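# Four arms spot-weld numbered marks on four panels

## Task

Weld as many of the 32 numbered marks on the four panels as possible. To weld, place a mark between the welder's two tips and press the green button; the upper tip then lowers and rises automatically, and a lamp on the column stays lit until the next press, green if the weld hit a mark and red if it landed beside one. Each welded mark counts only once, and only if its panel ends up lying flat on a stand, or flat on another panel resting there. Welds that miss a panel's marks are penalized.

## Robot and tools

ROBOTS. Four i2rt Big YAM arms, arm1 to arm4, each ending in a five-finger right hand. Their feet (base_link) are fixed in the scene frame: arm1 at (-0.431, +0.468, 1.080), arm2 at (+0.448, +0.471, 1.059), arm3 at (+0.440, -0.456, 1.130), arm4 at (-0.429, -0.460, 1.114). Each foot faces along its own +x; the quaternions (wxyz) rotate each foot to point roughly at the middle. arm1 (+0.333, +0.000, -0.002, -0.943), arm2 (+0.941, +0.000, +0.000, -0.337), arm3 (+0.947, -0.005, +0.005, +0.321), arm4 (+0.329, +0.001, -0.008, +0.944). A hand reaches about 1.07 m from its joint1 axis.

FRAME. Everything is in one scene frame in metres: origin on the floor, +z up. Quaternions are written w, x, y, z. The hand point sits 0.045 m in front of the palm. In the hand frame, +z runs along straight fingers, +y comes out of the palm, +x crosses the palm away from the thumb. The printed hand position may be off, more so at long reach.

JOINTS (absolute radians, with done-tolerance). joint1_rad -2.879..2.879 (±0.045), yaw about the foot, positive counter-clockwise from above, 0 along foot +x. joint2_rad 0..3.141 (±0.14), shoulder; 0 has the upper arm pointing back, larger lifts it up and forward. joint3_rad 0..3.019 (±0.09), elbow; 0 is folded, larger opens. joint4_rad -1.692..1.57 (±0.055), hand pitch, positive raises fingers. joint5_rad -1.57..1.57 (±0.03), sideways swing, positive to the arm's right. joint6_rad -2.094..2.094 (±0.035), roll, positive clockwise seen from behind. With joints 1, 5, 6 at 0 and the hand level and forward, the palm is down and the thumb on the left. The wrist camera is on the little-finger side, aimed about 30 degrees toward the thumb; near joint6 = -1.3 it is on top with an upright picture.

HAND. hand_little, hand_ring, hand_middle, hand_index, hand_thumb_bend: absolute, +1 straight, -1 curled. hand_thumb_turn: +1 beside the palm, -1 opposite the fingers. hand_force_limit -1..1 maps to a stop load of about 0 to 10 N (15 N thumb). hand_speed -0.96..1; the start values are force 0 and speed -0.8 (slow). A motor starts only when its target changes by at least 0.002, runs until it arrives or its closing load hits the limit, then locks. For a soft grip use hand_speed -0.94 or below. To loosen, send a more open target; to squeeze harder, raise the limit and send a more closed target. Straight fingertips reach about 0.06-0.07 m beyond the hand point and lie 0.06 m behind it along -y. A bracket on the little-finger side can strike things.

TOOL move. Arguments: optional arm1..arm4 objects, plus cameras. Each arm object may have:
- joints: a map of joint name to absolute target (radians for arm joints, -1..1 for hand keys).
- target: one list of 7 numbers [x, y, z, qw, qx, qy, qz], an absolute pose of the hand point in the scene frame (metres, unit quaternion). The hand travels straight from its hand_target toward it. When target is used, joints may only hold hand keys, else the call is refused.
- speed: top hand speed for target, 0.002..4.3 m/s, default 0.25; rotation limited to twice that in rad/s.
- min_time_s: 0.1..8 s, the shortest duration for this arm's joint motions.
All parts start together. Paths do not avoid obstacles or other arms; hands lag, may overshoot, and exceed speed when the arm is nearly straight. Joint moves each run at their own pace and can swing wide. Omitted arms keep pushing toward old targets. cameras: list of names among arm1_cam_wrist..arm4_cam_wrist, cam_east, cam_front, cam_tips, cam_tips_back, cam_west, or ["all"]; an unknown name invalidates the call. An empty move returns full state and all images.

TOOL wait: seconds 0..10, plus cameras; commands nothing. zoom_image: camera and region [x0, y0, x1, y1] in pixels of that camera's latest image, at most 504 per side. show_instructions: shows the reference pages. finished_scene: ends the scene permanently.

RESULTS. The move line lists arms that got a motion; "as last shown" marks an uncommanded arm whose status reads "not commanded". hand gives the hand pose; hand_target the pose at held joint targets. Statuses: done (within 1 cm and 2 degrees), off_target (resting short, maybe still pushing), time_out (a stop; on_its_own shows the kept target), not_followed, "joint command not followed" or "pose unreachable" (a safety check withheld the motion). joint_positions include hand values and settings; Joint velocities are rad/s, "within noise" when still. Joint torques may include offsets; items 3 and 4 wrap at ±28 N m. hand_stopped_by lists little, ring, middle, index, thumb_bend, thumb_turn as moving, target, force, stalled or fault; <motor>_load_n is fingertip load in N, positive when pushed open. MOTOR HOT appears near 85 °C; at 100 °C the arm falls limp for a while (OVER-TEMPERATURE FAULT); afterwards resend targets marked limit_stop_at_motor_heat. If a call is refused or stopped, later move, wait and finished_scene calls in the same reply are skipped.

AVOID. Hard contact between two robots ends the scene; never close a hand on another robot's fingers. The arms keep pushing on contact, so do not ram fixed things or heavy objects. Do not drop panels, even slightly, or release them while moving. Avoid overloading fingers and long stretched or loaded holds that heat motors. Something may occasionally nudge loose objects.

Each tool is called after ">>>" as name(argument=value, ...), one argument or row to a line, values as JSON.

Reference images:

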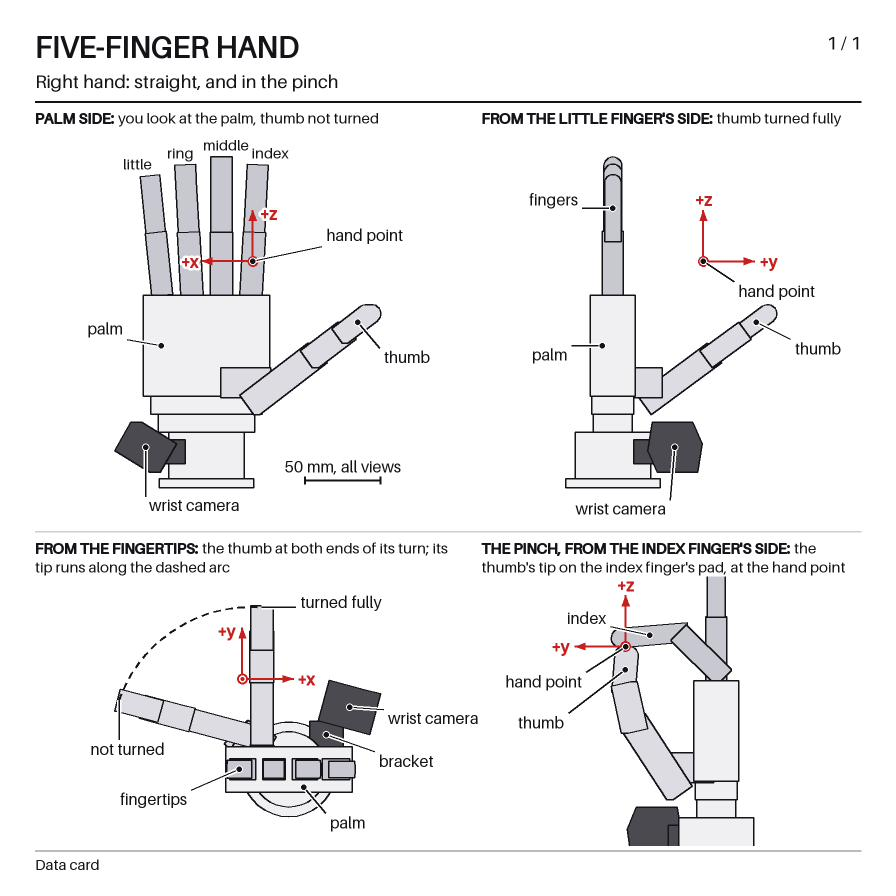

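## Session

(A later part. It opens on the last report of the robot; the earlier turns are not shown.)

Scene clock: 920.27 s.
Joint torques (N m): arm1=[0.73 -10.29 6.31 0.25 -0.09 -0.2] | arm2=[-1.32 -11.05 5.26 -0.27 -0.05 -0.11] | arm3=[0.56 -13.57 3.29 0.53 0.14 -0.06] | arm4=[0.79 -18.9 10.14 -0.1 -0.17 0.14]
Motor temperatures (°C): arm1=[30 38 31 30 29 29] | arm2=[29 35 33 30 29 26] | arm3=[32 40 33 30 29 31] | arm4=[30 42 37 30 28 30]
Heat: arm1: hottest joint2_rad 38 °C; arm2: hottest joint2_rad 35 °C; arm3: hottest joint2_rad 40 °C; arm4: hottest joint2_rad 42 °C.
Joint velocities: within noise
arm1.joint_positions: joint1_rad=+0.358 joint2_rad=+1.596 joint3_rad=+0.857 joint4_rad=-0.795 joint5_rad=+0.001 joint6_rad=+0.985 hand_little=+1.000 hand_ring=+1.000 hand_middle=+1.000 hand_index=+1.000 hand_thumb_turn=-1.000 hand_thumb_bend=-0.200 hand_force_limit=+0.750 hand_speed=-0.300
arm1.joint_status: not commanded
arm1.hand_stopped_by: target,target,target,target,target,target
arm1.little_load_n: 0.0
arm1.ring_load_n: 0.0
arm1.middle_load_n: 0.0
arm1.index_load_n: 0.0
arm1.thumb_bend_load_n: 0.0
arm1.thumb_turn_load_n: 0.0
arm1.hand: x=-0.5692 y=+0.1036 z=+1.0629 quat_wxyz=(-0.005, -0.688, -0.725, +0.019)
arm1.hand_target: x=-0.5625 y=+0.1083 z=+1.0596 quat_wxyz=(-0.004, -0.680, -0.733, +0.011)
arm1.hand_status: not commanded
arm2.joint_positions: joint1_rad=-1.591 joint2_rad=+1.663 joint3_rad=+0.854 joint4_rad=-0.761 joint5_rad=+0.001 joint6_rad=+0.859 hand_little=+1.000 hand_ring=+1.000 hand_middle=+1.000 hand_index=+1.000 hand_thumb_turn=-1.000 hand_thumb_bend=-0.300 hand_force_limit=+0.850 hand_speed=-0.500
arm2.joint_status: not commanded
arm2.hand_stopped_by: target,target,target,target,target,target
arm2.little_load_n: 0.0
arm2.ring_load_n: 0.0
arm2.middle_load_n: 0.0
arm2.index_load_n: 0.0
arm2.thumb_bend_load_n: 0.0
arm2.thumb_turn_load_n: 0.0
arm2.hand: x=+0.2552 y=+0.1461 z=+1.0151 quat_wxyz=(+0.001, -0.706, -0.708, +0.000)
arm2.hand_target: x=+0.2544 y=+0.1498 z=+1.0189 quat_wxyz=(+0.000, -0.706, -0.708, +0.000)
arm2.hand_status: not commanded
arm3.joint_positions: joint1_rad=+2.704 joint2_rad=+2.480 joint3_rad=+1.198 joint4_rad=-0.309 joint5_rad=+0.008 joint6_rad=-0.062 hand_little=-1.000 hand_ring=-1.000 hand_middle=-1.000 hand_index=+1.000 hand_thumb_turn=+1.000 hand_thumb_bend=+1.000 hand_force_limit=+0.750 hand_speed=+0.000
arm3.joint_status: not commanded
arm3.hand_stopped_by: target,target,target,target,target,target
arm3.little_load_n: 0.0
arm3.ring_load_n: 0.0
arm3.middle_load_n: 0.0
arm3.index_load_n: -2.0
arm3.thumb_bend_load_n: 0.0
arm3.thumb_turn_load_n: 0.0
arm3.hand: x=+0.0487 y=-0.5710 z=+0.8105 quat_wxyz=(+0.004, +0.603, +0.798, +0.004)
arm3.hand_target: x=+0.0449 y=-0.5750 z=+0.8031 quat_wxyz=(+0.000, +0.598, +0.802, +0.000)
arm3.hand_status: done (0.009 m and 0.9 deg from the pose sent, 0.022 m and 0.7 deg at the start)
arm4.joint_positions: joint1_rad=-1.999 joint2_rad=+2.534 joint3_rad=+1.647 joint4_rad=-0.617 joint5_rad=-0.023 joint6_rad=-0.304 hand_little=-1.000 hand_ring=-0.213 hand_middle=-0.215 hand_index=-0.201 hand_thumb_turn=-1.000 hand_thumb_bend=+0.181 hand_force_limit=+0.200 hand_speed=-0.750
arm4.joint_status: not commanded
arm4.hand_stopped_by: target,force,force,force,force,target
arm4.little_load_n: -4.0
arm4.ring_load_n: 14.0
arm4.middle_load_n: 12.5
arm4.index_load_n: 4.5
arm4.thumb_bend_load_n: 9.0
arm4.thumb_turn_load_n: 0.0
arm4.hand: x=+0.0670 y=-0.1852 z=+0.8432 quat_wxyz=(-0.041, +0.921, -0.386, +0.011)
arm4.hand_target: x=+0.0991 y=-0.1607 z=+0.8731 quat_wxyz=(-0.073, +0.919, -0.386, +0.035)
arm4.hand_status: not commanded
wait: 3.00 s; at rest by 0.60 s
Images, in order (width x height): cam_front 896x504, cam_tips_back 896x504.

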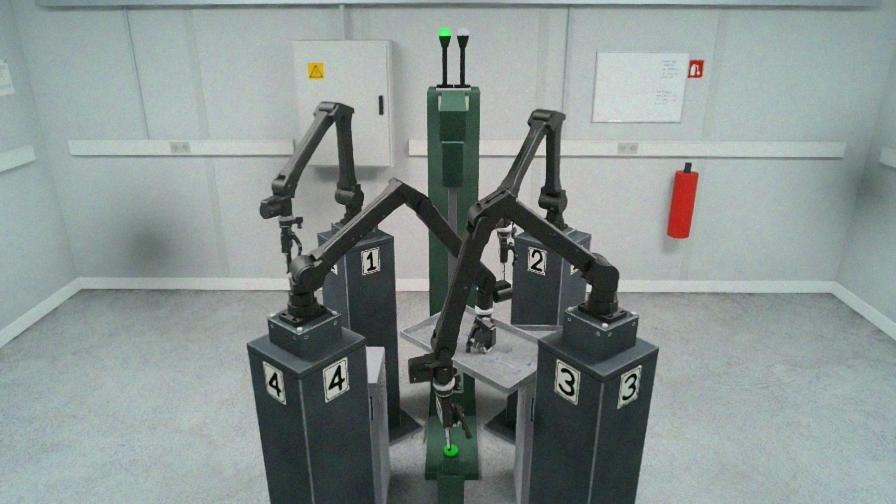

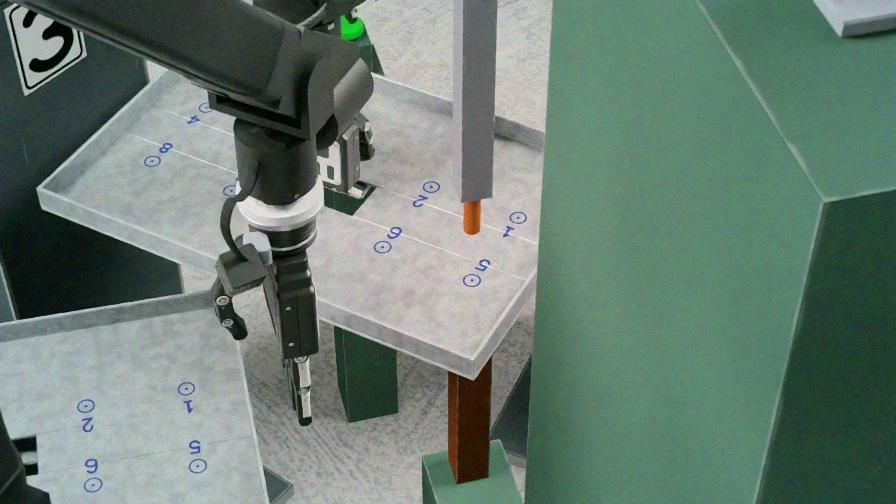

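>>> move(
  arm3={"target": [0.0446, -0.575, 0.87, 0.0, 0.598, 0.8018, 0.0], "speed": 0.2},
  arm4={"target": [-0.103, -0.16, 0.886, -0.0711, 0.9239, -0.3827, 0.0256], "speed": 0.22},
)

>>> move(
  arm4={"target": [-0.211, -0.066, 0.886, -0.0744, 0.9455, -0.3256, 0.0151], "speed": 0.22},
)

>>> move(
  arm4={"target": [-0.4, -0.012, 0.9, -0.0705, 0.9972, -0.0262, 0.0157], "speed": 0.22},
  cameras=["cam_tips", "cam_west", "cam_east", "arm1_cam_wrist", "cam_tips_back"],
)

Scene clock: 923.13 s.
Joint torques (N m): arm1=[0.79 -10.17 6.27 0.23 -0.08 -0.2] | arm2=[-1.08 -11.4 5.16 -0.29 -0.05 -0.11] | arm3=[0.21 -15.44 1.95 -0.62 0.05 -0.04] | arm4=[0.32 -16.38 4.03 0.34 -0.12 0.16]
Motor temperatures (°C): arm1=[30 38 31 30 29 29] | arm2=[29 35 33 30 29 26] | arm3=[32 40 33 30 29 31] | arm4=[30 42 37 30 28 30]
Heat: arm1: hottest joint2_rad 38 °C; arm2: hottest joint2_rad 35 °C; arm3: hottest joint2_rad 40 °C; arm4: hottest joint2_rad 42 °C.
move: arm3 done; arm4 off_target
Joint velocities: within noise
arm1, arm2: as last shown
arm2.ring_load_n: -0.5
arm3.joint_positions: joint1_rad=+2.704 joint2_rad=+2.344 joint3_rad=+1.147 joint4_rad=-0.377 joint5_rad=+0.008 joint6_rad=-0.062 hand_little=-1.000 hand_ring=-1.000 hand_middle=-1.000 hand_index=+1.000 hand_thumb_turn=+1.000 hand_thumb_bend=+1.000 hand_force_limit=+0.750 hand_speed=+0.000
arm3.joint_status: not commanded
arm3.hand_stopped_by: target,target,target,target,target,target
arm3.little_load_n: 0.0
arm3.ring_load_n: 0.0
arm3.middle_load_n: 0.0
arm3.index_load_n: 0.0
arm3.thumb_bend_load_n: 0.0
arm3.thumb_turn_load_n: 0.0
arm3.hand: x=+0.0416 y=-0.5720 z=+0.8644 quat_wxyz=(-0.001, +0.603, +0.798, -0.003)
arm3.hand_target: x=+0.0446 y=-0.5750 z=+0.8699 quat_wxyz=(+0.000, +0.598, +0.802, +0.000)
arm3.hand_status: done (0.007 m and 0.7 deg from the pose sent, 0.060 m and 0.9 deg at the start)
arm4.joint_positions: joint1_rad=-1.795 joint2_rad=+2.289 joint3_rad=+1.074 joint4_rad=-0.296 joint5_rad=-0.011 joint6_rad=-0.121 hand_little=-1.000 hand_ring=-0.213 hand_middle=-0.215 hand_index=-0.201 hand_thumb_turn=-1.000 hand_thumb_bend=+0.181 hand_force_limit=+0.200 hand_speed=-0.750
arm4.joint_status: not commanded
arm4.hand_stopped_by: target,force,force,force,force,target
arm4.little_load_n: -4.0
arm4.ring_load_n: 14.0
arm4.middle_load_n: 13.0
arm4.index_load_n: 4.5
arm4.thumb_bend_load_n: 9.5
arm4.thumb_turn_load_n: 0.5
arm4.hand: x=-0.1264 y=-0.1814 z=+0.8612 quat_wxyz=(-0.037, +0.925, -0.377, +0.008)
arm4.hand_target: x=-0.1036 y=-0.1605 z=+0.8858 quat_wxyz=(-0.071, +0.921, -0.381, +0.025)
arm4.hand_status: off_target (0.040 m and 4.5 deg from the pose sent, 0.177 m and 3.8 deg at the start)
pictures: none

Scene clock: 924.60 s.
Joint torques (N m): arm1=[0.79 -10.23 6.3 0.25 -0.09 -0.2] | arm2=[-1.14 -11.46 5.27 -0.25 -0.06 -0.11] | arm3=[0.85 -15.44 2.3 -0.8 0.12 -0.04] | arm4=[-0.79 -15.74 5.22 -0.16 -0.1 0.16]
Motor temperatures (°C): arm1=[30 38 31 30 29 29] | arm2=[29 35 33 30 29 26] | arm3=[32 40 33 30 29 31] | arm4=[30 41 37 30 28 30]
Heat: arm1: hottest joint2_rad 38 °C; arm2: hottest joint2_rad 35 °C; arm3: hottest joint2_rad 40 °C; arm4: hottest joint2_rad 41 °C.
move: arm4 off_target
Joint velocities: within noise
arm1, arm2, arm3: as last shown
arm2.ring_load_n: 0.0
arm4.joint_positions: joint1_rad=-1.481 joint2_rad=+2.287 joint3_rad=+1.062 joint4_rad=-0.282 joint5_rad=-0.001 joint6_rad=+0.061 hand_little=-1.000 hand_ring=-0.213 hand_middle=-0.215 hand_index=-0.201 hand_thumb_turn=-1.000 hand_thumb_bend=+0.181 hand_force_limit=+0.200 hand_speed=-0.750
arm4.joint_status: not commanded
arm4.hand_stopped_by: target,force,force,force,force,target
arm4.little_load_n: -4.0
arm4.ring_load_n: 14.0
arm4.middle_load_n: 12.5
arm4.index_load_n: 5.0
arm4.thumb_bend_load_n: 9.0
arm4.thumb_turn_load_n: 0.0
arm4.hand: x=-0.2316 y=-0.0938 z=+0.8619 quat_wxyz=(-0.040, +0.948, -0.316, +0.007)
arm4.hand_target: x=-0.2115 y=-0.0670 z=+0.8860 quat_wxyz=(-0.074, +0.943, -0.324, +0.015)
arm4.hand_status: off_target (0.042 m and 4.2 deg from the pose sent, 0.145 m and 7.7 deg at the start)
pictures: none

Scene clock: 926.70 s.
Joint torques (N m): arm1=[0.67 -10.34 6.28 0.25 -0.09 -0.21] | arm2=[-1.2 -11.22 5.23 -0.21 -0.06 -0.1] | arm3=[0.5 -16.21 1.99 -0.68 0.05 -0.06] | arm4=[-0.73 -16.21 6.15 -0.27 -0.01 -0.1]
Motor temperatures (°C): arm1=[30 38 31 30 29 29] | arm2=[29 35 33 30 29 26] | arm3=[32 40 33 30 29 31] | arm4=[30 41 37 30 28 30]
Heat: arm1: hottest joint2_rad 38 °C; arm2: hottest joint2_rad 35 °C; arm3: hottest joint2_rad 40 °C; arm4: hottest joint2_rad 41 °C.
move: arm4 off_target
Joint velocities: within noise
arm1, arm2, arm3: as last shown
arm4.joint_positions: joint1_rad=-1.009 joint2_rad=+2.263 joint3_rad=+1.064 joint4_rad=-0.327 joint5_rad=+0.018 joint6_rad=-0.053 hand_little=-1.000 hand_ring=-0.213 hand_middle=-0.215 hand_index=-0.201 hand_thumb_turn=-1.000 hand_thumb_bend=+0.181 hand_force_limit=+0.200 hand_speed=-0.750
arm4.joint_status: not commanded
arm4.hand_stopped_by: target,force,force,force,force,target
arm4.little_load_n: -4.0
arm4.ring_load_n: 14.0
arm4.middle_load_n: 12.5
arm4.index_load_n: 4.5
arm4.thumb_bend_load_n: 9.5
arm4.thumb_turn_load_n: 0.0
arm4.hand: x=-0.4079 y=-0.0514 z=+0.8726 quat_wxyz=(-0.029, +0.999, -0.028, +0.012)
arm4.hand_target: x=-0.4002 y=-0.0133 z=+0.9002 quat_wxyz=(-0.071, +0.997, -0.026, +0.016)
arm4.hand_status: off_target (0.049 m and 4.7 deg from the pose sent, 0.191 m and 34.0 deg at the start)
pictures: arm1_cam_wrist, cam_east, cam_tips, cam_tips_back, cam_west
Images, in order (width x height): arm1_cam_wrist 896x504, cam_east 896x504, cam_tips 896x504, cam_tips_back 896x504, cam_west 896x504.

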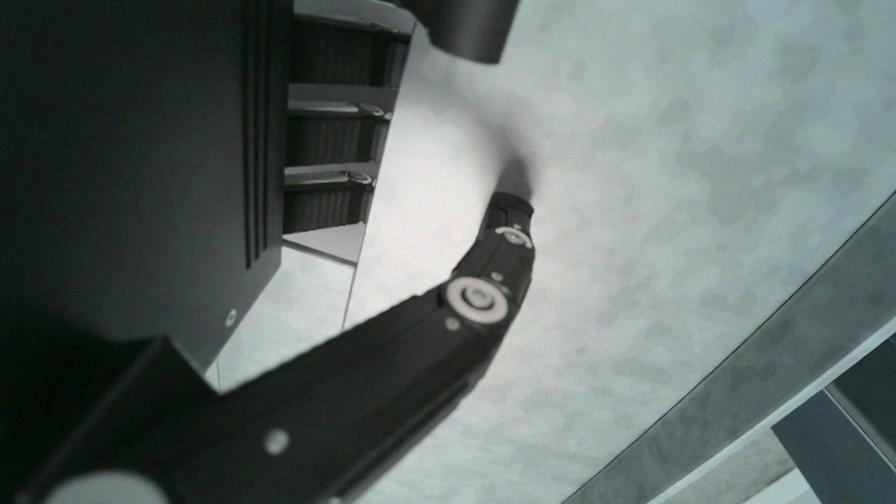

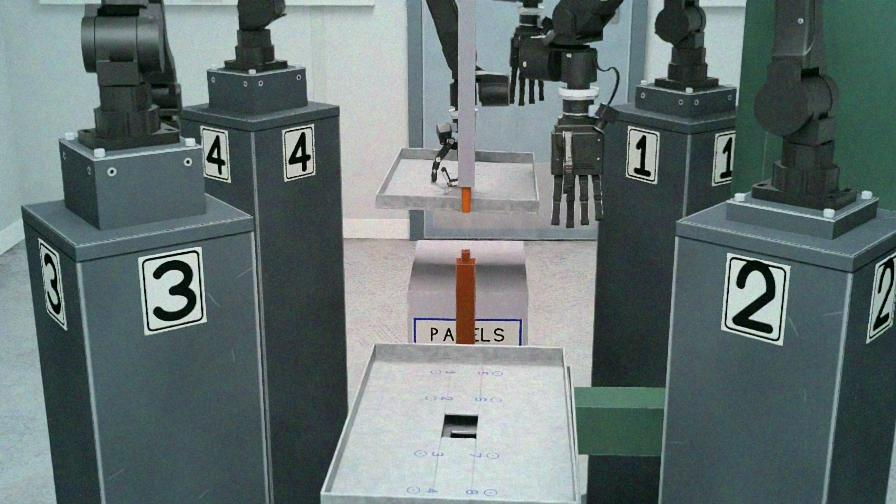

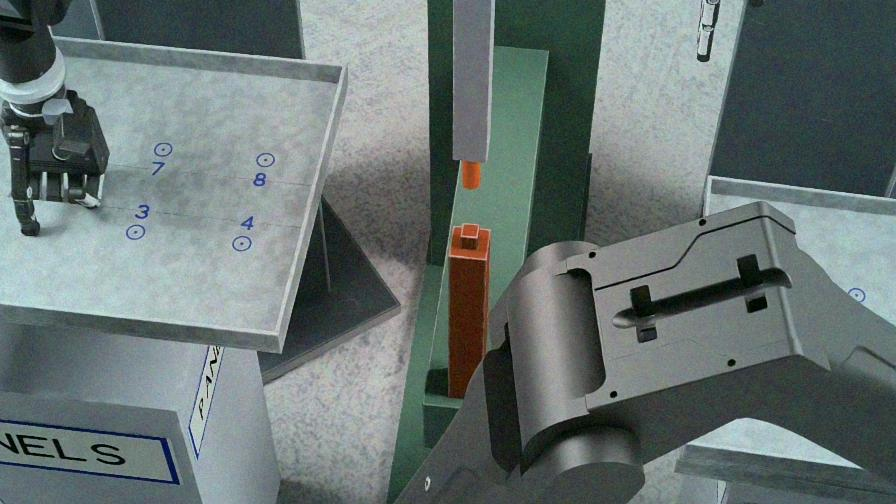

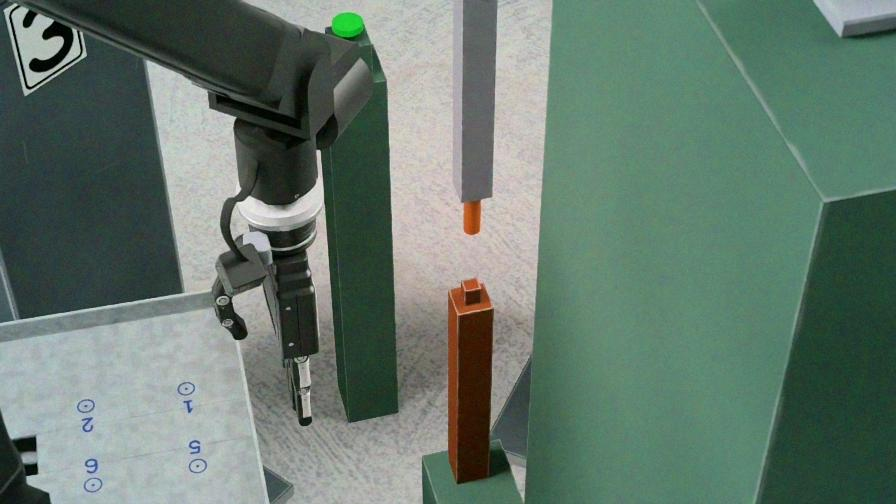

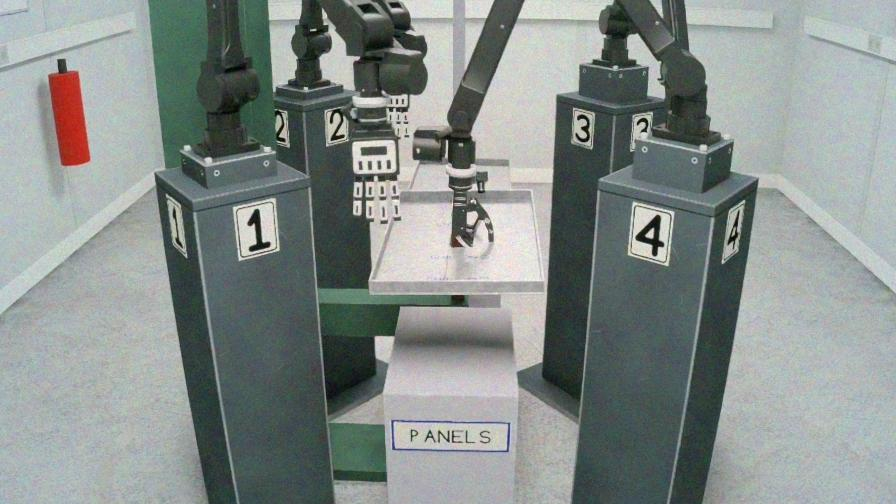

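>>> move(
  arm1={"target": [-0.628, -0.01, 0.99, -0.1083, 0.6941, 0.7037, -0.1068], "speed": 0.2, "joints": {"hand_thumb_bend": -0.1}},
  arm4={"target": [-0.466, -0.005, 0.797, -0.05, 0.9872, -0.0259, -0.1495], "speed": 0.16},
  cameras=["cam_tips", "cam_west", "arm4_cam_wrist", "arm1_cam_wrist"],
)

Scene clock: 928.97 s.
Joint torques (N m): arm1=[0.67 -13.74 8.92 0.81 0.25 0.12] | arm2=[-1.26 -11.16 5.23 -0.23 -0.04 -0.11] | arm3=[0.73 -15.62 2.03 -0.55 0.15 -0.03] | arm4=[-0.26 -15.56 4.21 0.12 -0.72 0.14]
Motor temperatures (°C): arm1=[30 38 31 30 29 29] | arm2=[29 35 33 30 29 26] | arm3=[32 40 33 30 29 31] | arm4=[30 41 37 30 28 30]
Heat: arm1: hottest joint2_rad 38 °C; arm2: hottest joint2_rad 35 °C; arm3: hottest joint2_rad 40 °C; arm4: hottest joint2_rad 41 °C.
move: arm1 off_target; arm4 off_target
Joint velocities: within noise
arm1.joint_positions: joint1_rad=+0.473 joint2_rad=+1.905 joint3_rad=+1.083 joint4_rad=-0.644 joint5_rad=+0.280 joint6_rad=+1.112 hand_little=+1.000 hand_ring=+1.000 hand_middle=+1.000 hand_index=+1.000 hand_thumb_turn=-1.000 hand_thumb_bend=-0.100 hand_force_limit=+0.750 hand_speed=-0.300
arm1.joint_status: all done
arm1.hand_stopped_by: target,target,target,target,target,target
arm1.little_load_n: 0.0
arm1.ring_load_n: 0.0
arm1.middle_load_n: 0.0
arm1.index_load_n: 0.5
arm1.thumb_bend_load_n: 0.0
arm1.thumb_turn_load_n: 0.0
arm1.hand: x=-0.6243 y=+0.0061 z=+0.9897 quat_wxyz=(+0.112, -0.690, -0.708, +0.096)
arm1.hand_target: x=-0.6278 y=-0.0097 z=+0.9904 quat_wxyz=(+0.108, -0.694, -0.704, +0.107)
arm1.hand_status: off_target (0.017 m and 1.4 deg from the pose sent, 0.147 m and 16.7 deg at the start)
arm2, arm3: as last shown
arm2.middle_load_n: -0.5
arm4.joint_positions: joint1_rad=-1.009 joint2_rad=+2.559 joint3_rad=+1.249 joint4_rad=-0.258 joint5_rad=-0.299 joint6_rad=-0.053 hand_little=-1.000 hand_ring=-0.213 hand_middle=-0.215 hand_index=-0.201 hand_thumb_turn=-1.000 hand_thumb_bend=+0.181 hand_force_limit=+0.200 hand_speed=-0.750
arm4.joint_status: not commanded
arm4.hand_stopped_by: target,force,force,force,force,target
arm4.little_load_n: -4.0
arm4.ring_load_n: 14.0
arm4.middle_load_n: 12.5
arm4.index_load_n: 4.5
arm4.thumb_bend_load_n: 9.0
arm4.thumb_turn_load_n: 0.0
arm4.hand: x=-0.4658 y=-0.0351 z=+0.7824 quat_wxyz=(-0.022, +0.989, -0.026, -0.147)
arm4.hand_target: x=-0.4660 y=-0.0057 z=+0.7975 quat_wxyz=(-0.050, +0.987, -0.026, -0.150)
arm4.hand_status: off_target (0.033 m and 3.3 deg from the pose sent, 0.106 m and 18.7 deg at the start)
pictures: arm1_cam_wrist, arm4_cam_wrist, cam_tips, cam_west
Images, in order (width x height): arm1_cam_wrist 896x504, arm4_cam_wrist 896x504, cam_tips 896x504, cam_west 896x504.

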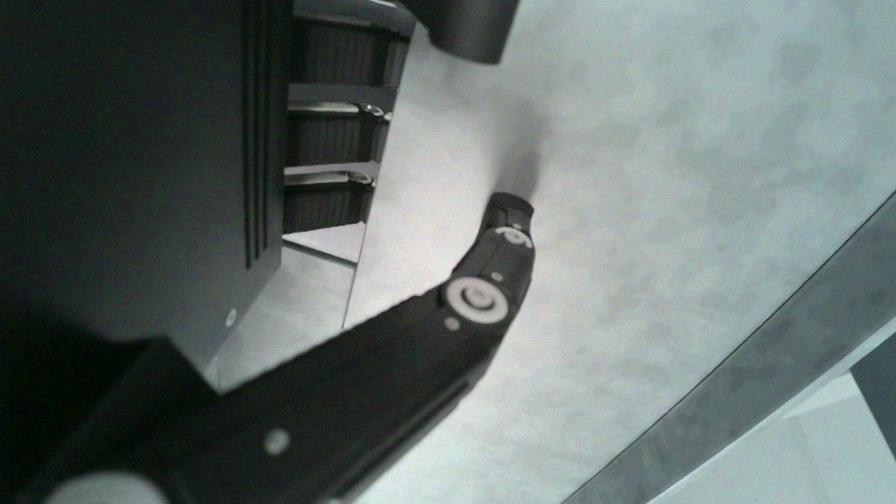

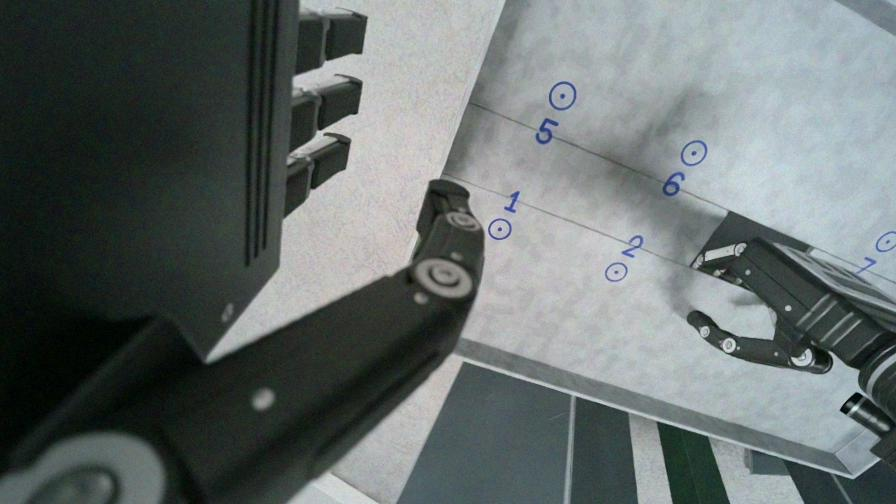

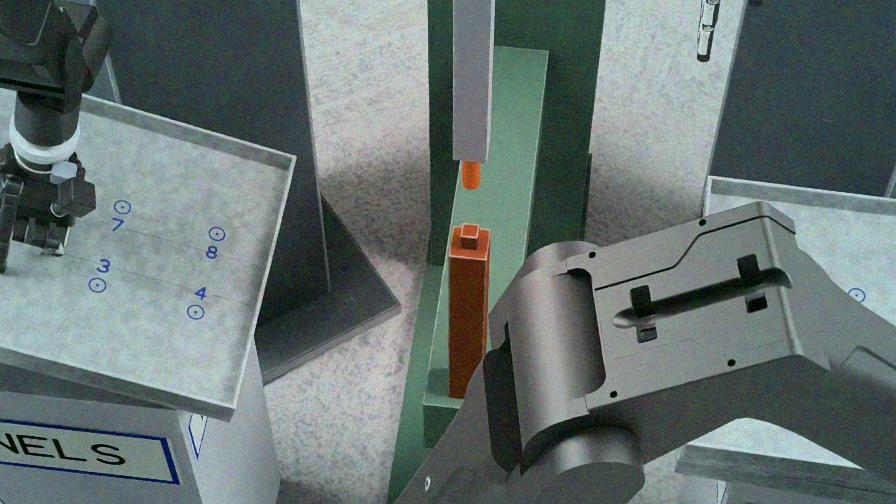

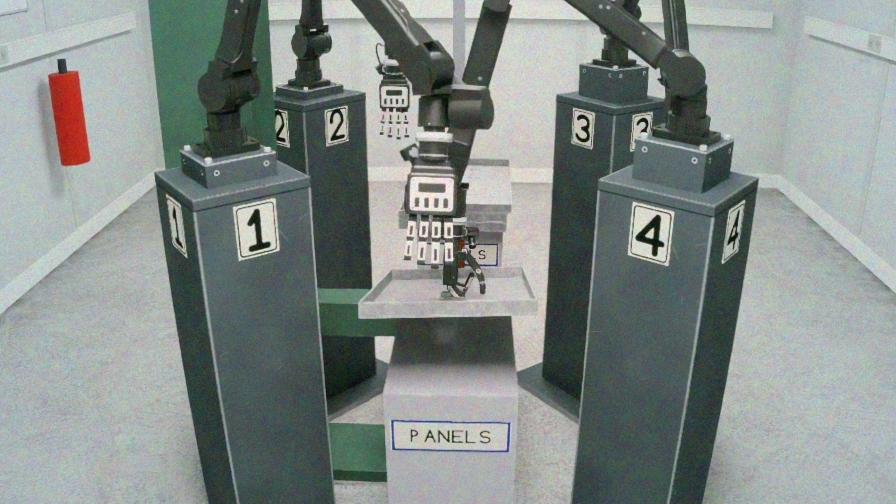

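>>> move(
  arm1={"target": [-0.634, -0.042, 0.806, -0.1083, 0.6941, 0.7037, -0.1068], "speed": 0.15},
  arm4={"target": [-0.464, -0.011, 0.757, -0.05, 0.9872, -0.0259, -0.1495], "speed": 0.08},
  cameras=["cam_tips", "cam_west", "arm4_cam_wrist", "arm1_cam_wrist"],
)

Scene clock: 931.53 s.
Joint torques (N m): arm1=[0.91 -17.03 6.08 0.88 0.25 0.13] | arm2=[-1.14 -11.52 5.2 -0.23 -0.06 -0.11] | arm3=[1.2 -15.79 1.85 -0.62 0.11 -0.11] | arm4=[-0.62 -15.27 3.71 0.18 -0.72 0.09]
Motor temperatures (°C): arm1=[30 38 31 30 29 29] | arm2=[29 35 33 30 29 26] | arm3=[32 40 33 30 29 31] | arm4=[30 41 36 30 28 30]
Heat: arm1: hottest joint2_rad 38 °C; arm2: hottest joint2_rad 35 °C; arm3: hottest joint2_rad 40 °C; arm4: hottest joint2_rad 41 °C.
move: arm1 off_target; arm4 off_target
Joint velocities: arm1=[within noise] | arm2=[within noise] | arm3=[within noise] | arm4=[0.005 0.005 -0.017 0.002 -0.007 -0.154]
arm1.joint_positions: joint1_rad=+0.483 joint2_rad=+2.360 joint3_rad=+1.242 joint4_rad=-0.350 joint5_rad=+0.281 joint6_rad=+1.126 hand_little=+1.000 hand_ring=+1.000 hand_middle=+1.000 hand_index=+1.000 hand_thumb_turn=-1.000 hand_thumb_bend=-0.100 hand_force_limit=+0.750 hand_speed=-0.300
arm1.joint_status: not commanded
arm1.hand_stopped_by: target,target,target,target,target,target
arm1.little_load_n: 0.0
arm1.ring_load_n: 0.0
arm1.middle_load_n: 0.0
arm1.index_load_n: 0.0
arm1.thumb_bend_load_n: 0.0
arm1.thumb_turn_load_n: 0.0
arm1.hand: x=-0.6336 y=-0.0290 z=+0.8091 quat_wxyz=(+0.112, -0.691, -0.707, +0.097)
arm1.hand_target: x=-0.6338 y=-0.0416 z=+0.8063 quat_wxyz=(+0.108, -0.694, -0.704, +0.107)
arm1.hand_status: off_target (0.013 m and 1.3 deg from the pose sent, 0.190 m and 1.4 deg at the start)
arm2, arm3: as last shown
arm2.middle_load_n: 0.0
arm4.joint_positions: joint1_rad=-1.009 joint2_rad=+2.648 joint3_rad=+1.291 joint4_rad=-0.207 joint5_rad=-0.299 joint6_rad=-0.053 hand_little=-1.000 hand_ring=-0.213 hand_middle=-0.215 hand_index=-0.201 hand_thumb_turn=-1.000 hand_thumb_bend=+0.181 hand_force_limit=+0.200 hand_speed=-0.750
arm4.joint_status: not commanded
arm4.hand_stopped_by: target,force,force,force,force,target
arm4.little_load_n: -4.0
arm4.ring_load_n: 14.0
arm4.middle_load_n: 12.5
arm4.index_load_n: 4.5
arm4.thumb_bend_load_n: 9.0
arm4.thumb_turn_load_n: 0.0
arm4.hand: x=-0.4662 y=-0.0388 z=+0.7460 quat_wxyz=(-0.024, +0.989, -0.026, -0.147)
arm4.hand_target: x=-0.4640 y=-0.0115 z=+0.7574 quat_wxyz=(-0.050, +0.987, -0.026, -0.149)
arm4.hand_status: off_target (0.030 m and 3.0 deg from the pose sent, 0.035 m and 3.2 deg at the start)
pictures: arm1_cam_wrist, arm4_cam_wrist, cam_tips, cam_west
Images, in order (width x height): arm1_cam_wrist 896x504, arm4_cam_wrist 896x504, cam_tips 896x504, cam_west 896x504.

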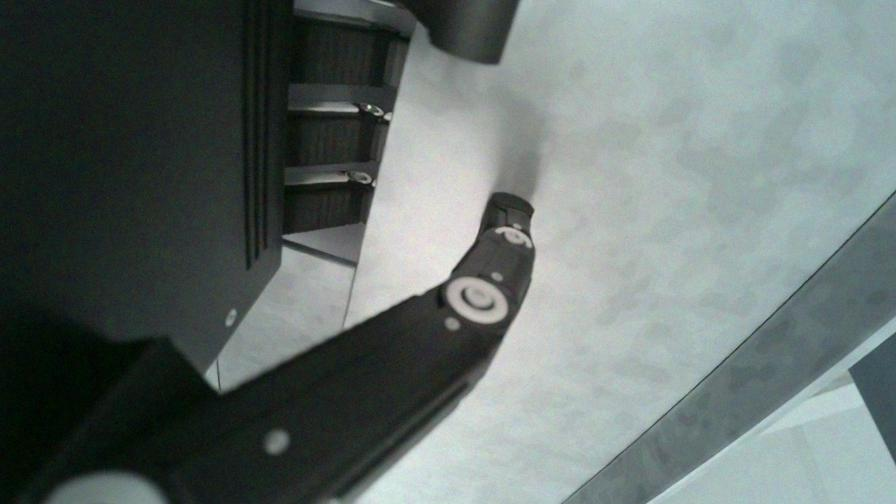

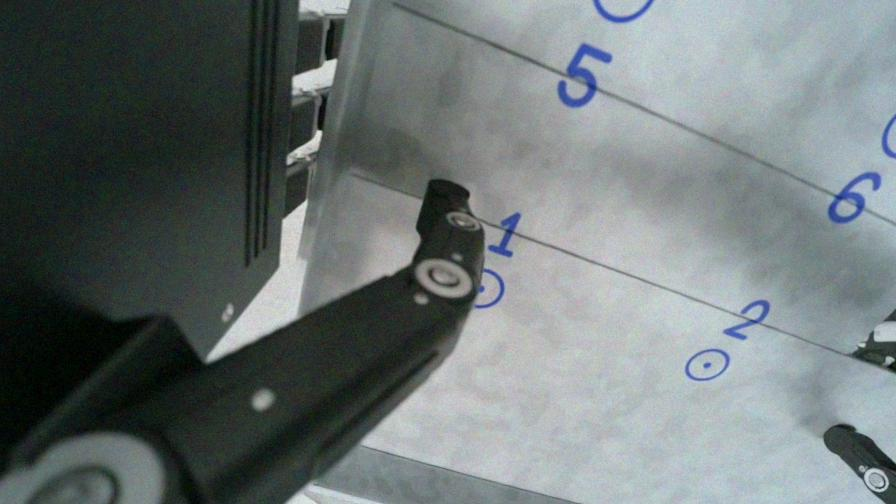

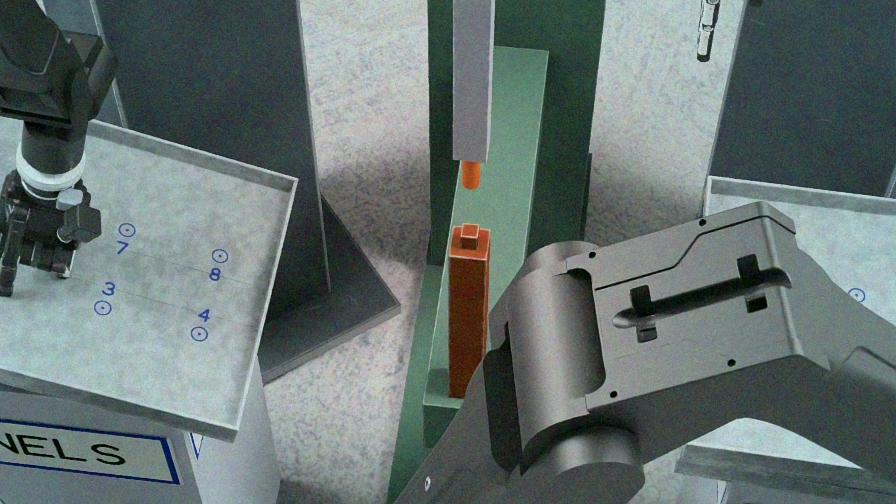

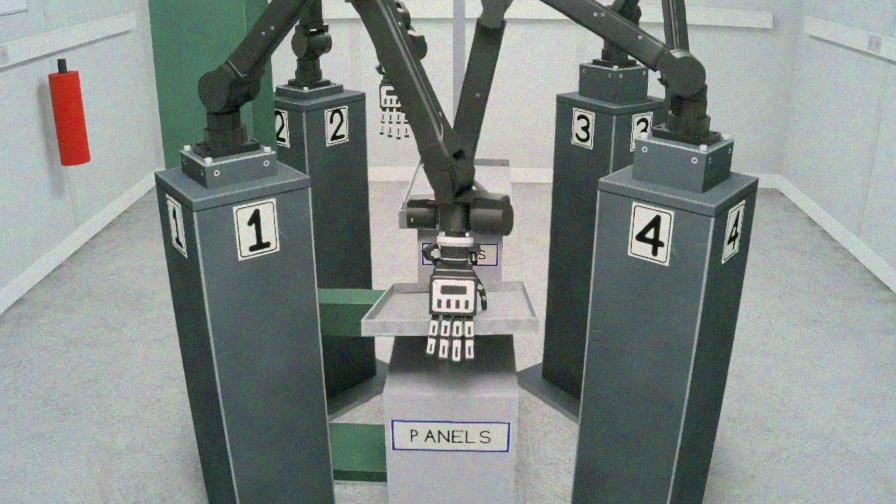

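>>> move(
  arm1={"target": [-0.62, -0.034, 0.7935, -0.1083, 0.6941, 0.7037, -0.1068], "speed": 0.06},
  arm4={"target": [-0.464, -0.013, 0.743, -0.05, 0.9872, -0.0259, -0.1495], "speed": 0.06},
  cameras=["cam_tips", "cam_west", "arm4_cam_wrist", "cam_east"],
)

Scene clock: 933.00 s.
Joint torques (N m): arm1=[0.91 -15.79 3.82 0.99 0.24 0.12] | arm2=[-0.91 -11.4 5.27 -0.23 -0.06 -0.11] | arm3=[0.44 -14.86 2.26 -0.66 0.08 -0.03] | arm4=[-0.73 -15.33 3.44 0.18 -0.72 0.09]
Motor temperatures (°C): arm1=[30 39 31 30 29 29] | arm2=[29 35 33 30 29 26] | arm3=[32 40 33 30 29 31] | arm4=[30 41 36 30 28 30]
Heat: arm1: hottest joint2_rad 39 °C; arm2: hottest joint2_rad 35 °C; arm3: hottest joint2_rad 40 °C; arm4: hottest joint2_rad 41 °C.
move: arm1 off_target; arm4 off_target
Joint velocities: arm1=[-0.015 -0.015 -0.012 -0.007 -0.168 -0.051] | arm2=[within noise] | arm3=[within noise] | arm4=[within noise]
arm1.joint_positions: joint1_rad=+0.504 joint2_rad=+2.361 joint3_rad=+1.242 joint4_rad=-0.311 joint5_rad=+0.284 joint6_rad=+1.145 hand_little=+1.000 hand_ring=+1.000 hand_middle=+1.000 hand_index=+1.000 hand_thumb_turn=-1.000 hand_thumb_bend=-0.100 hand_force_limit=+0.750 hand_speed=-0.300
arm1.joint_status: not commanded
arm1.hand_stopped_by: target,target,target,target,target,target
arm1.little_load_n: 0.0
arm1.ring_load_n: 0.0
arm1.middle_load_n: 0.0
arm1.index_load_n: 0.0
arm1.thumb_bend_load_n: 0.0
arm1.thumb_turn_load_n: 0.0
arm1.hand: x=-0.6282 y=-0.0440 z=+0.8105 quat_wxyz=(+0.104, -0.692, -0.705, +0.117)
arm1.hand_target: x=-0.6200 y=-0.0335 z=+0.7942 quat_wxyz=(+0.108, -0.694, -0.704, +0.107)
arm1.hand_status: off_target (0.021 m and 1.4 deg from the pose sent, 0.021 m and 1.3 deg at the start)
arm2, arm3: as last shown
arm2.thumb_turn_load_n: -0.5
arm4.joint_positions: joint1_rad=-1.009 joint2_rad=+2.683 joint3_rad=+1.309 joint4_rad=-0.190 joint5_rad=-0.299 joint6_rad=-0.053 hand_little=-1.000 hand_ring=-0.213 hand_middle=-0.215 hand_index=-0.201 hand_thumb_turn=-1.000 hand_thumb_bend=+0.181 hand_force_limit=+0.200 hand_speed=-0.750
arm4.joint_status: not commanded
arm4.hand_stopped_by: target,force,force,force,force,target
arm4.little_load_n: -4.0
arm4.ring_load_n: 14.0
arm4.middle_load_n: 13.0
arm4.index_load_n: 4.5
arm4.thumb_bend_load_n: 9.0
arm4.thumb_turn_load_n: 0.0
arm4.hand: x=-0.4664 y=-0.0411 z=+0.7318 quat_wxyz=(-0.024, +0.989, -0.026, -0.147)
arm4.hand_target: x=-0.4639 y=-0.0134 z=+0.7435 quat_wxyz=(-0.050, +0.987, -0.026, -0.149)
arm4.hand_status: off_target (0.030 m and 3.0 deg from the pose sent, 0.026 m and 3.0 deg at the start)
pictures: arm4_cam_wrist, cam_east, cam_tips, cam_west
Images, in order (width x height): arm4_cam_wrist 896x504, cam_east 896x504, cam_tips 896x504, cam_west 896x504.

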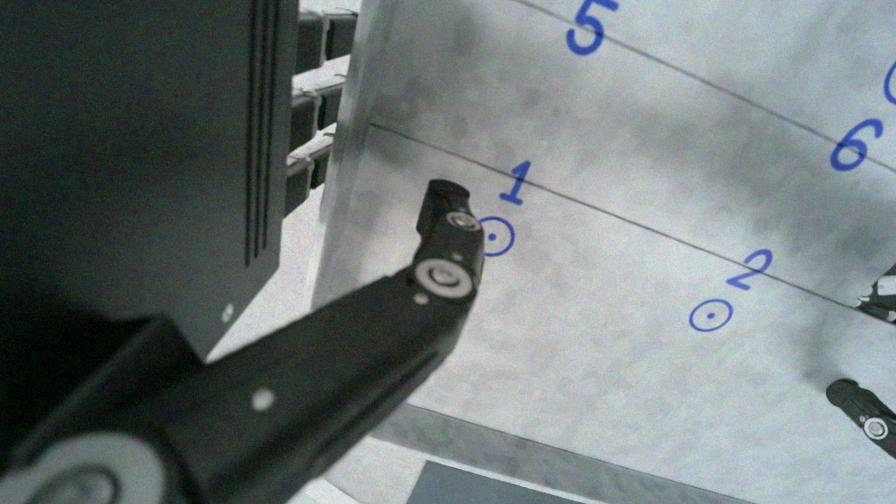

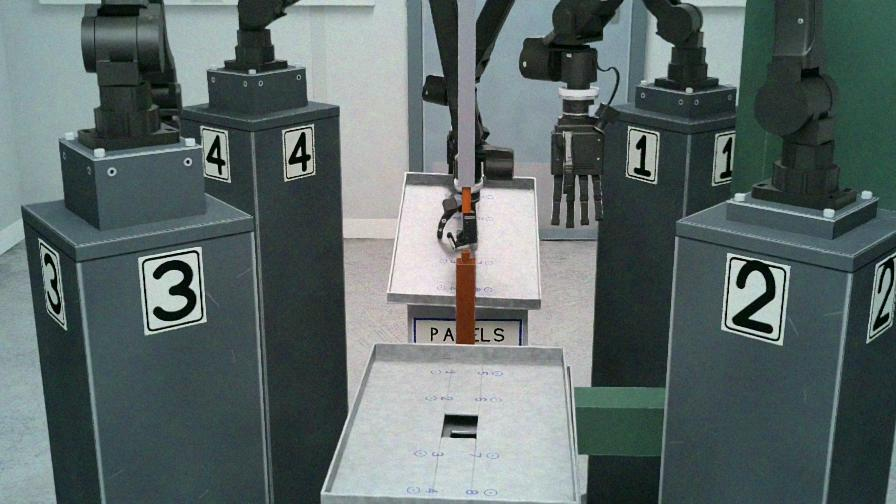

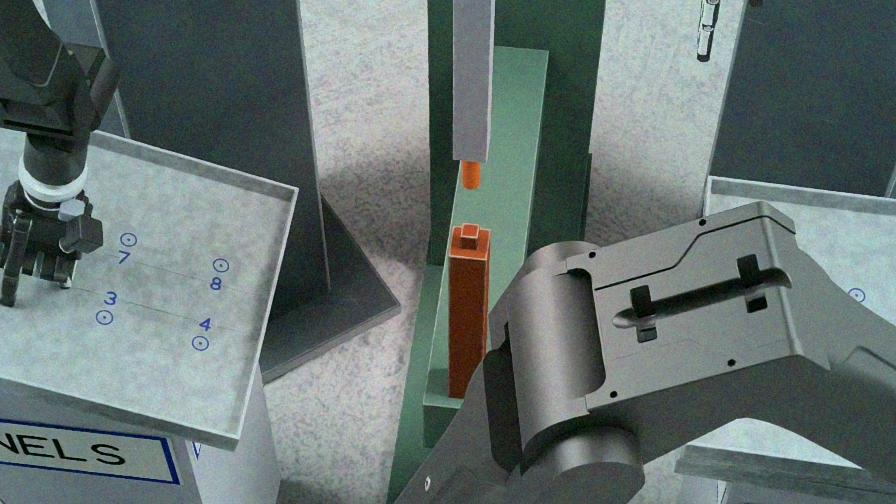

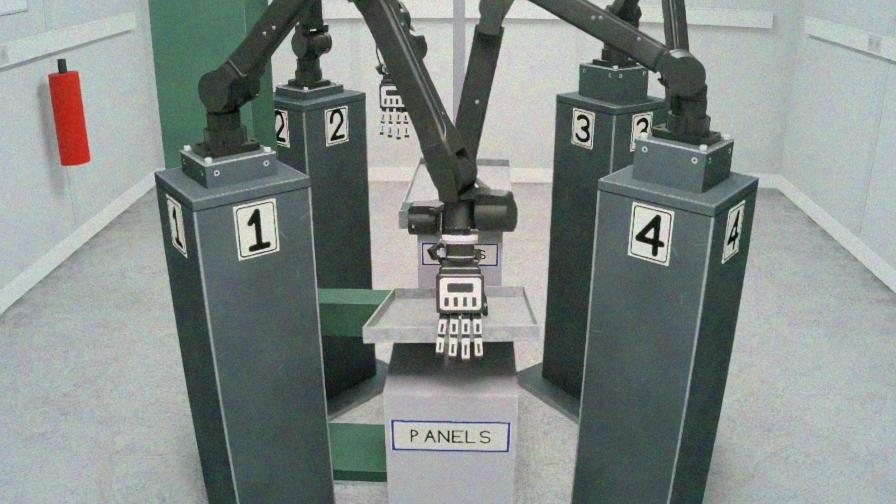

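>>> move(
  arm1={"target": [-0.614, -0.0135, 0.777, -0.1083, 0.6941, 0.7037, -0.1068], "speed": 0.07},
  arm4={"target": [-0.464, -0.013, 0.7415, -0.05, 0.9872, -0.0259, -0.1495], "speed": 0.06},
  cameras=["cam_west", "arm4_cam_wrist"],
)

Scene clock: 934.30 s.
Joint torques (N m): arm1=[0.32 -15.5 3.12 0.92 0.14 0.07] | arm2=[-1.14 -11.4 5.26 -0.27 -0.05 -0.11] | arm3=[0.26 -14.8 2.18 -0.68 0.13 -0.04] | arm4=[-0.67 -15.21 3.4 0.12 -0.85 0.08]
Motor temperatures (°C): arm1=[30 39 31 30 29 29] | arm2=[29 34 33 30 29 26] | arm3=[32 40 33 30 29 31] | arm4=[30 41 36 30 28 30]
Heat: arm1: hottest joint2_rad 39 °C; arm2: hottest joint2_rad 34 °C; arm3: hottest joint2_rad 40 °C; arm4: hottest joint2_rad 41 °C.
move: arm1 off_target; arm4 off_target
Joint velocities: within noise
arm1.joint_positions: joint1_rad=+0.504 joint2_rad=+2.380 joint3_rad=+1.193 joint4_rad=-0.237 joint5_rad=+0.286 joint6_rad=+1.146 hand_little=+1.000 hand_ring=+1.000 hand_middle=+1.000 hand_index=+1.000 hand_thumb_turn=-1.000 hand_thumb_bend=-0.100 hand_force_limit=+0.750 hand_speed=-0.300
arm1.joint_status: not commanded
arm1.hand_stopped_by: target,target,target,target,target,target
arm1.little_load_n: 0.0
arm1.ring_load_n: 0.0
arm1.middle_load_n: 0.0
arm1.index_load_n: 0.0
arm1.thumb_bend_load_n: 0.0
arm1.thumb_turn_load_n: 0.0
arm1.hand: x=-0.6215 y=-0.0265 z=+0.7937 quat_wxyz=(+0.104, -0.692, -0.704, +0.120)
arm1.hand_target: x=-0.6140 y=-0.0132 z=+0.7777 quat_wxyz=(+0.108, -0.694, -0.704, +0.107)
arm1.hand_status: off_target (0.022 m and 1.6 deg from the pose sent, 0.047 m and 1.4 deg at the start)
arm2, arm3: as last shown
arm2.thumb_turn_load_n: 0.0
arm3.little_load_n: 0.5
arm4.joint_positions: joint1_rad=-1.010 joint2_rad=+2.684 joint3_rad=+1.312 joint4_rad=-0.187 joint5_rad=-0.296 joint6_rad=-0.053 hand_little=-1.000 hand_ring=-0.213 hand_middle=-0.215 hand_index=-0.201 hand_thumb_turn=-1.000 hand_thumb_bend=+0.181 hand_force_limit=+0.200 hand_speed=-0.750
arm4.joint_status: not commanded
arm4.hand_stopped_by: target,force,force,force,force,target
arm4.little_load_n: -4.0
arm4.ring_load_n: 14.0
arm4.middle_load_n: 12.5
arm4.index_load_n: 5.0
arm4.thumb_bend_load_n: 9.0
arm4.thumb_turn_load_n: 0.0
arm4.hand: x=-0.4653 y=-0.0386 z=+0.7310 quat_wxyz=(-0.026, +0.989, -0.026, -0.145)
arm4.hand_target: x=-0.4639 y=-0.0134 z=+0.7419 quat_wxyz=(-0.050, +0.987, -0.026, -0.150)
arm4.hand_status: off_target (0.028 m and 2.8 deg from the pose sent, 0.030 m and 3.0 deg at the start)
pictures: arm4_cam_wrist, cam_west
Images, in order (width x height): arm4_cam_wrist 896x504, cam_west 896x504.

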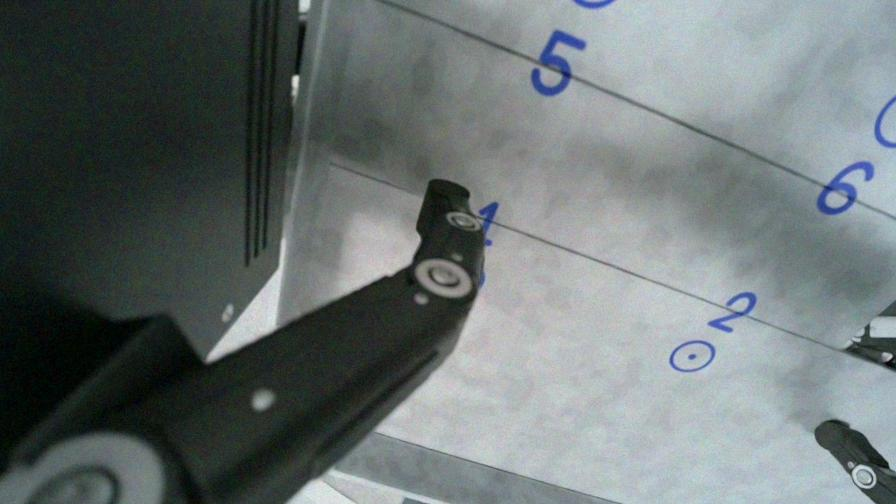

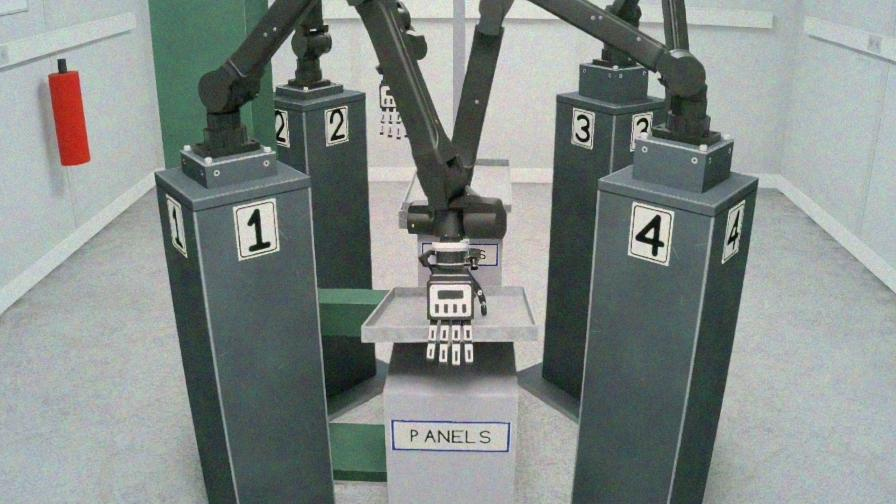

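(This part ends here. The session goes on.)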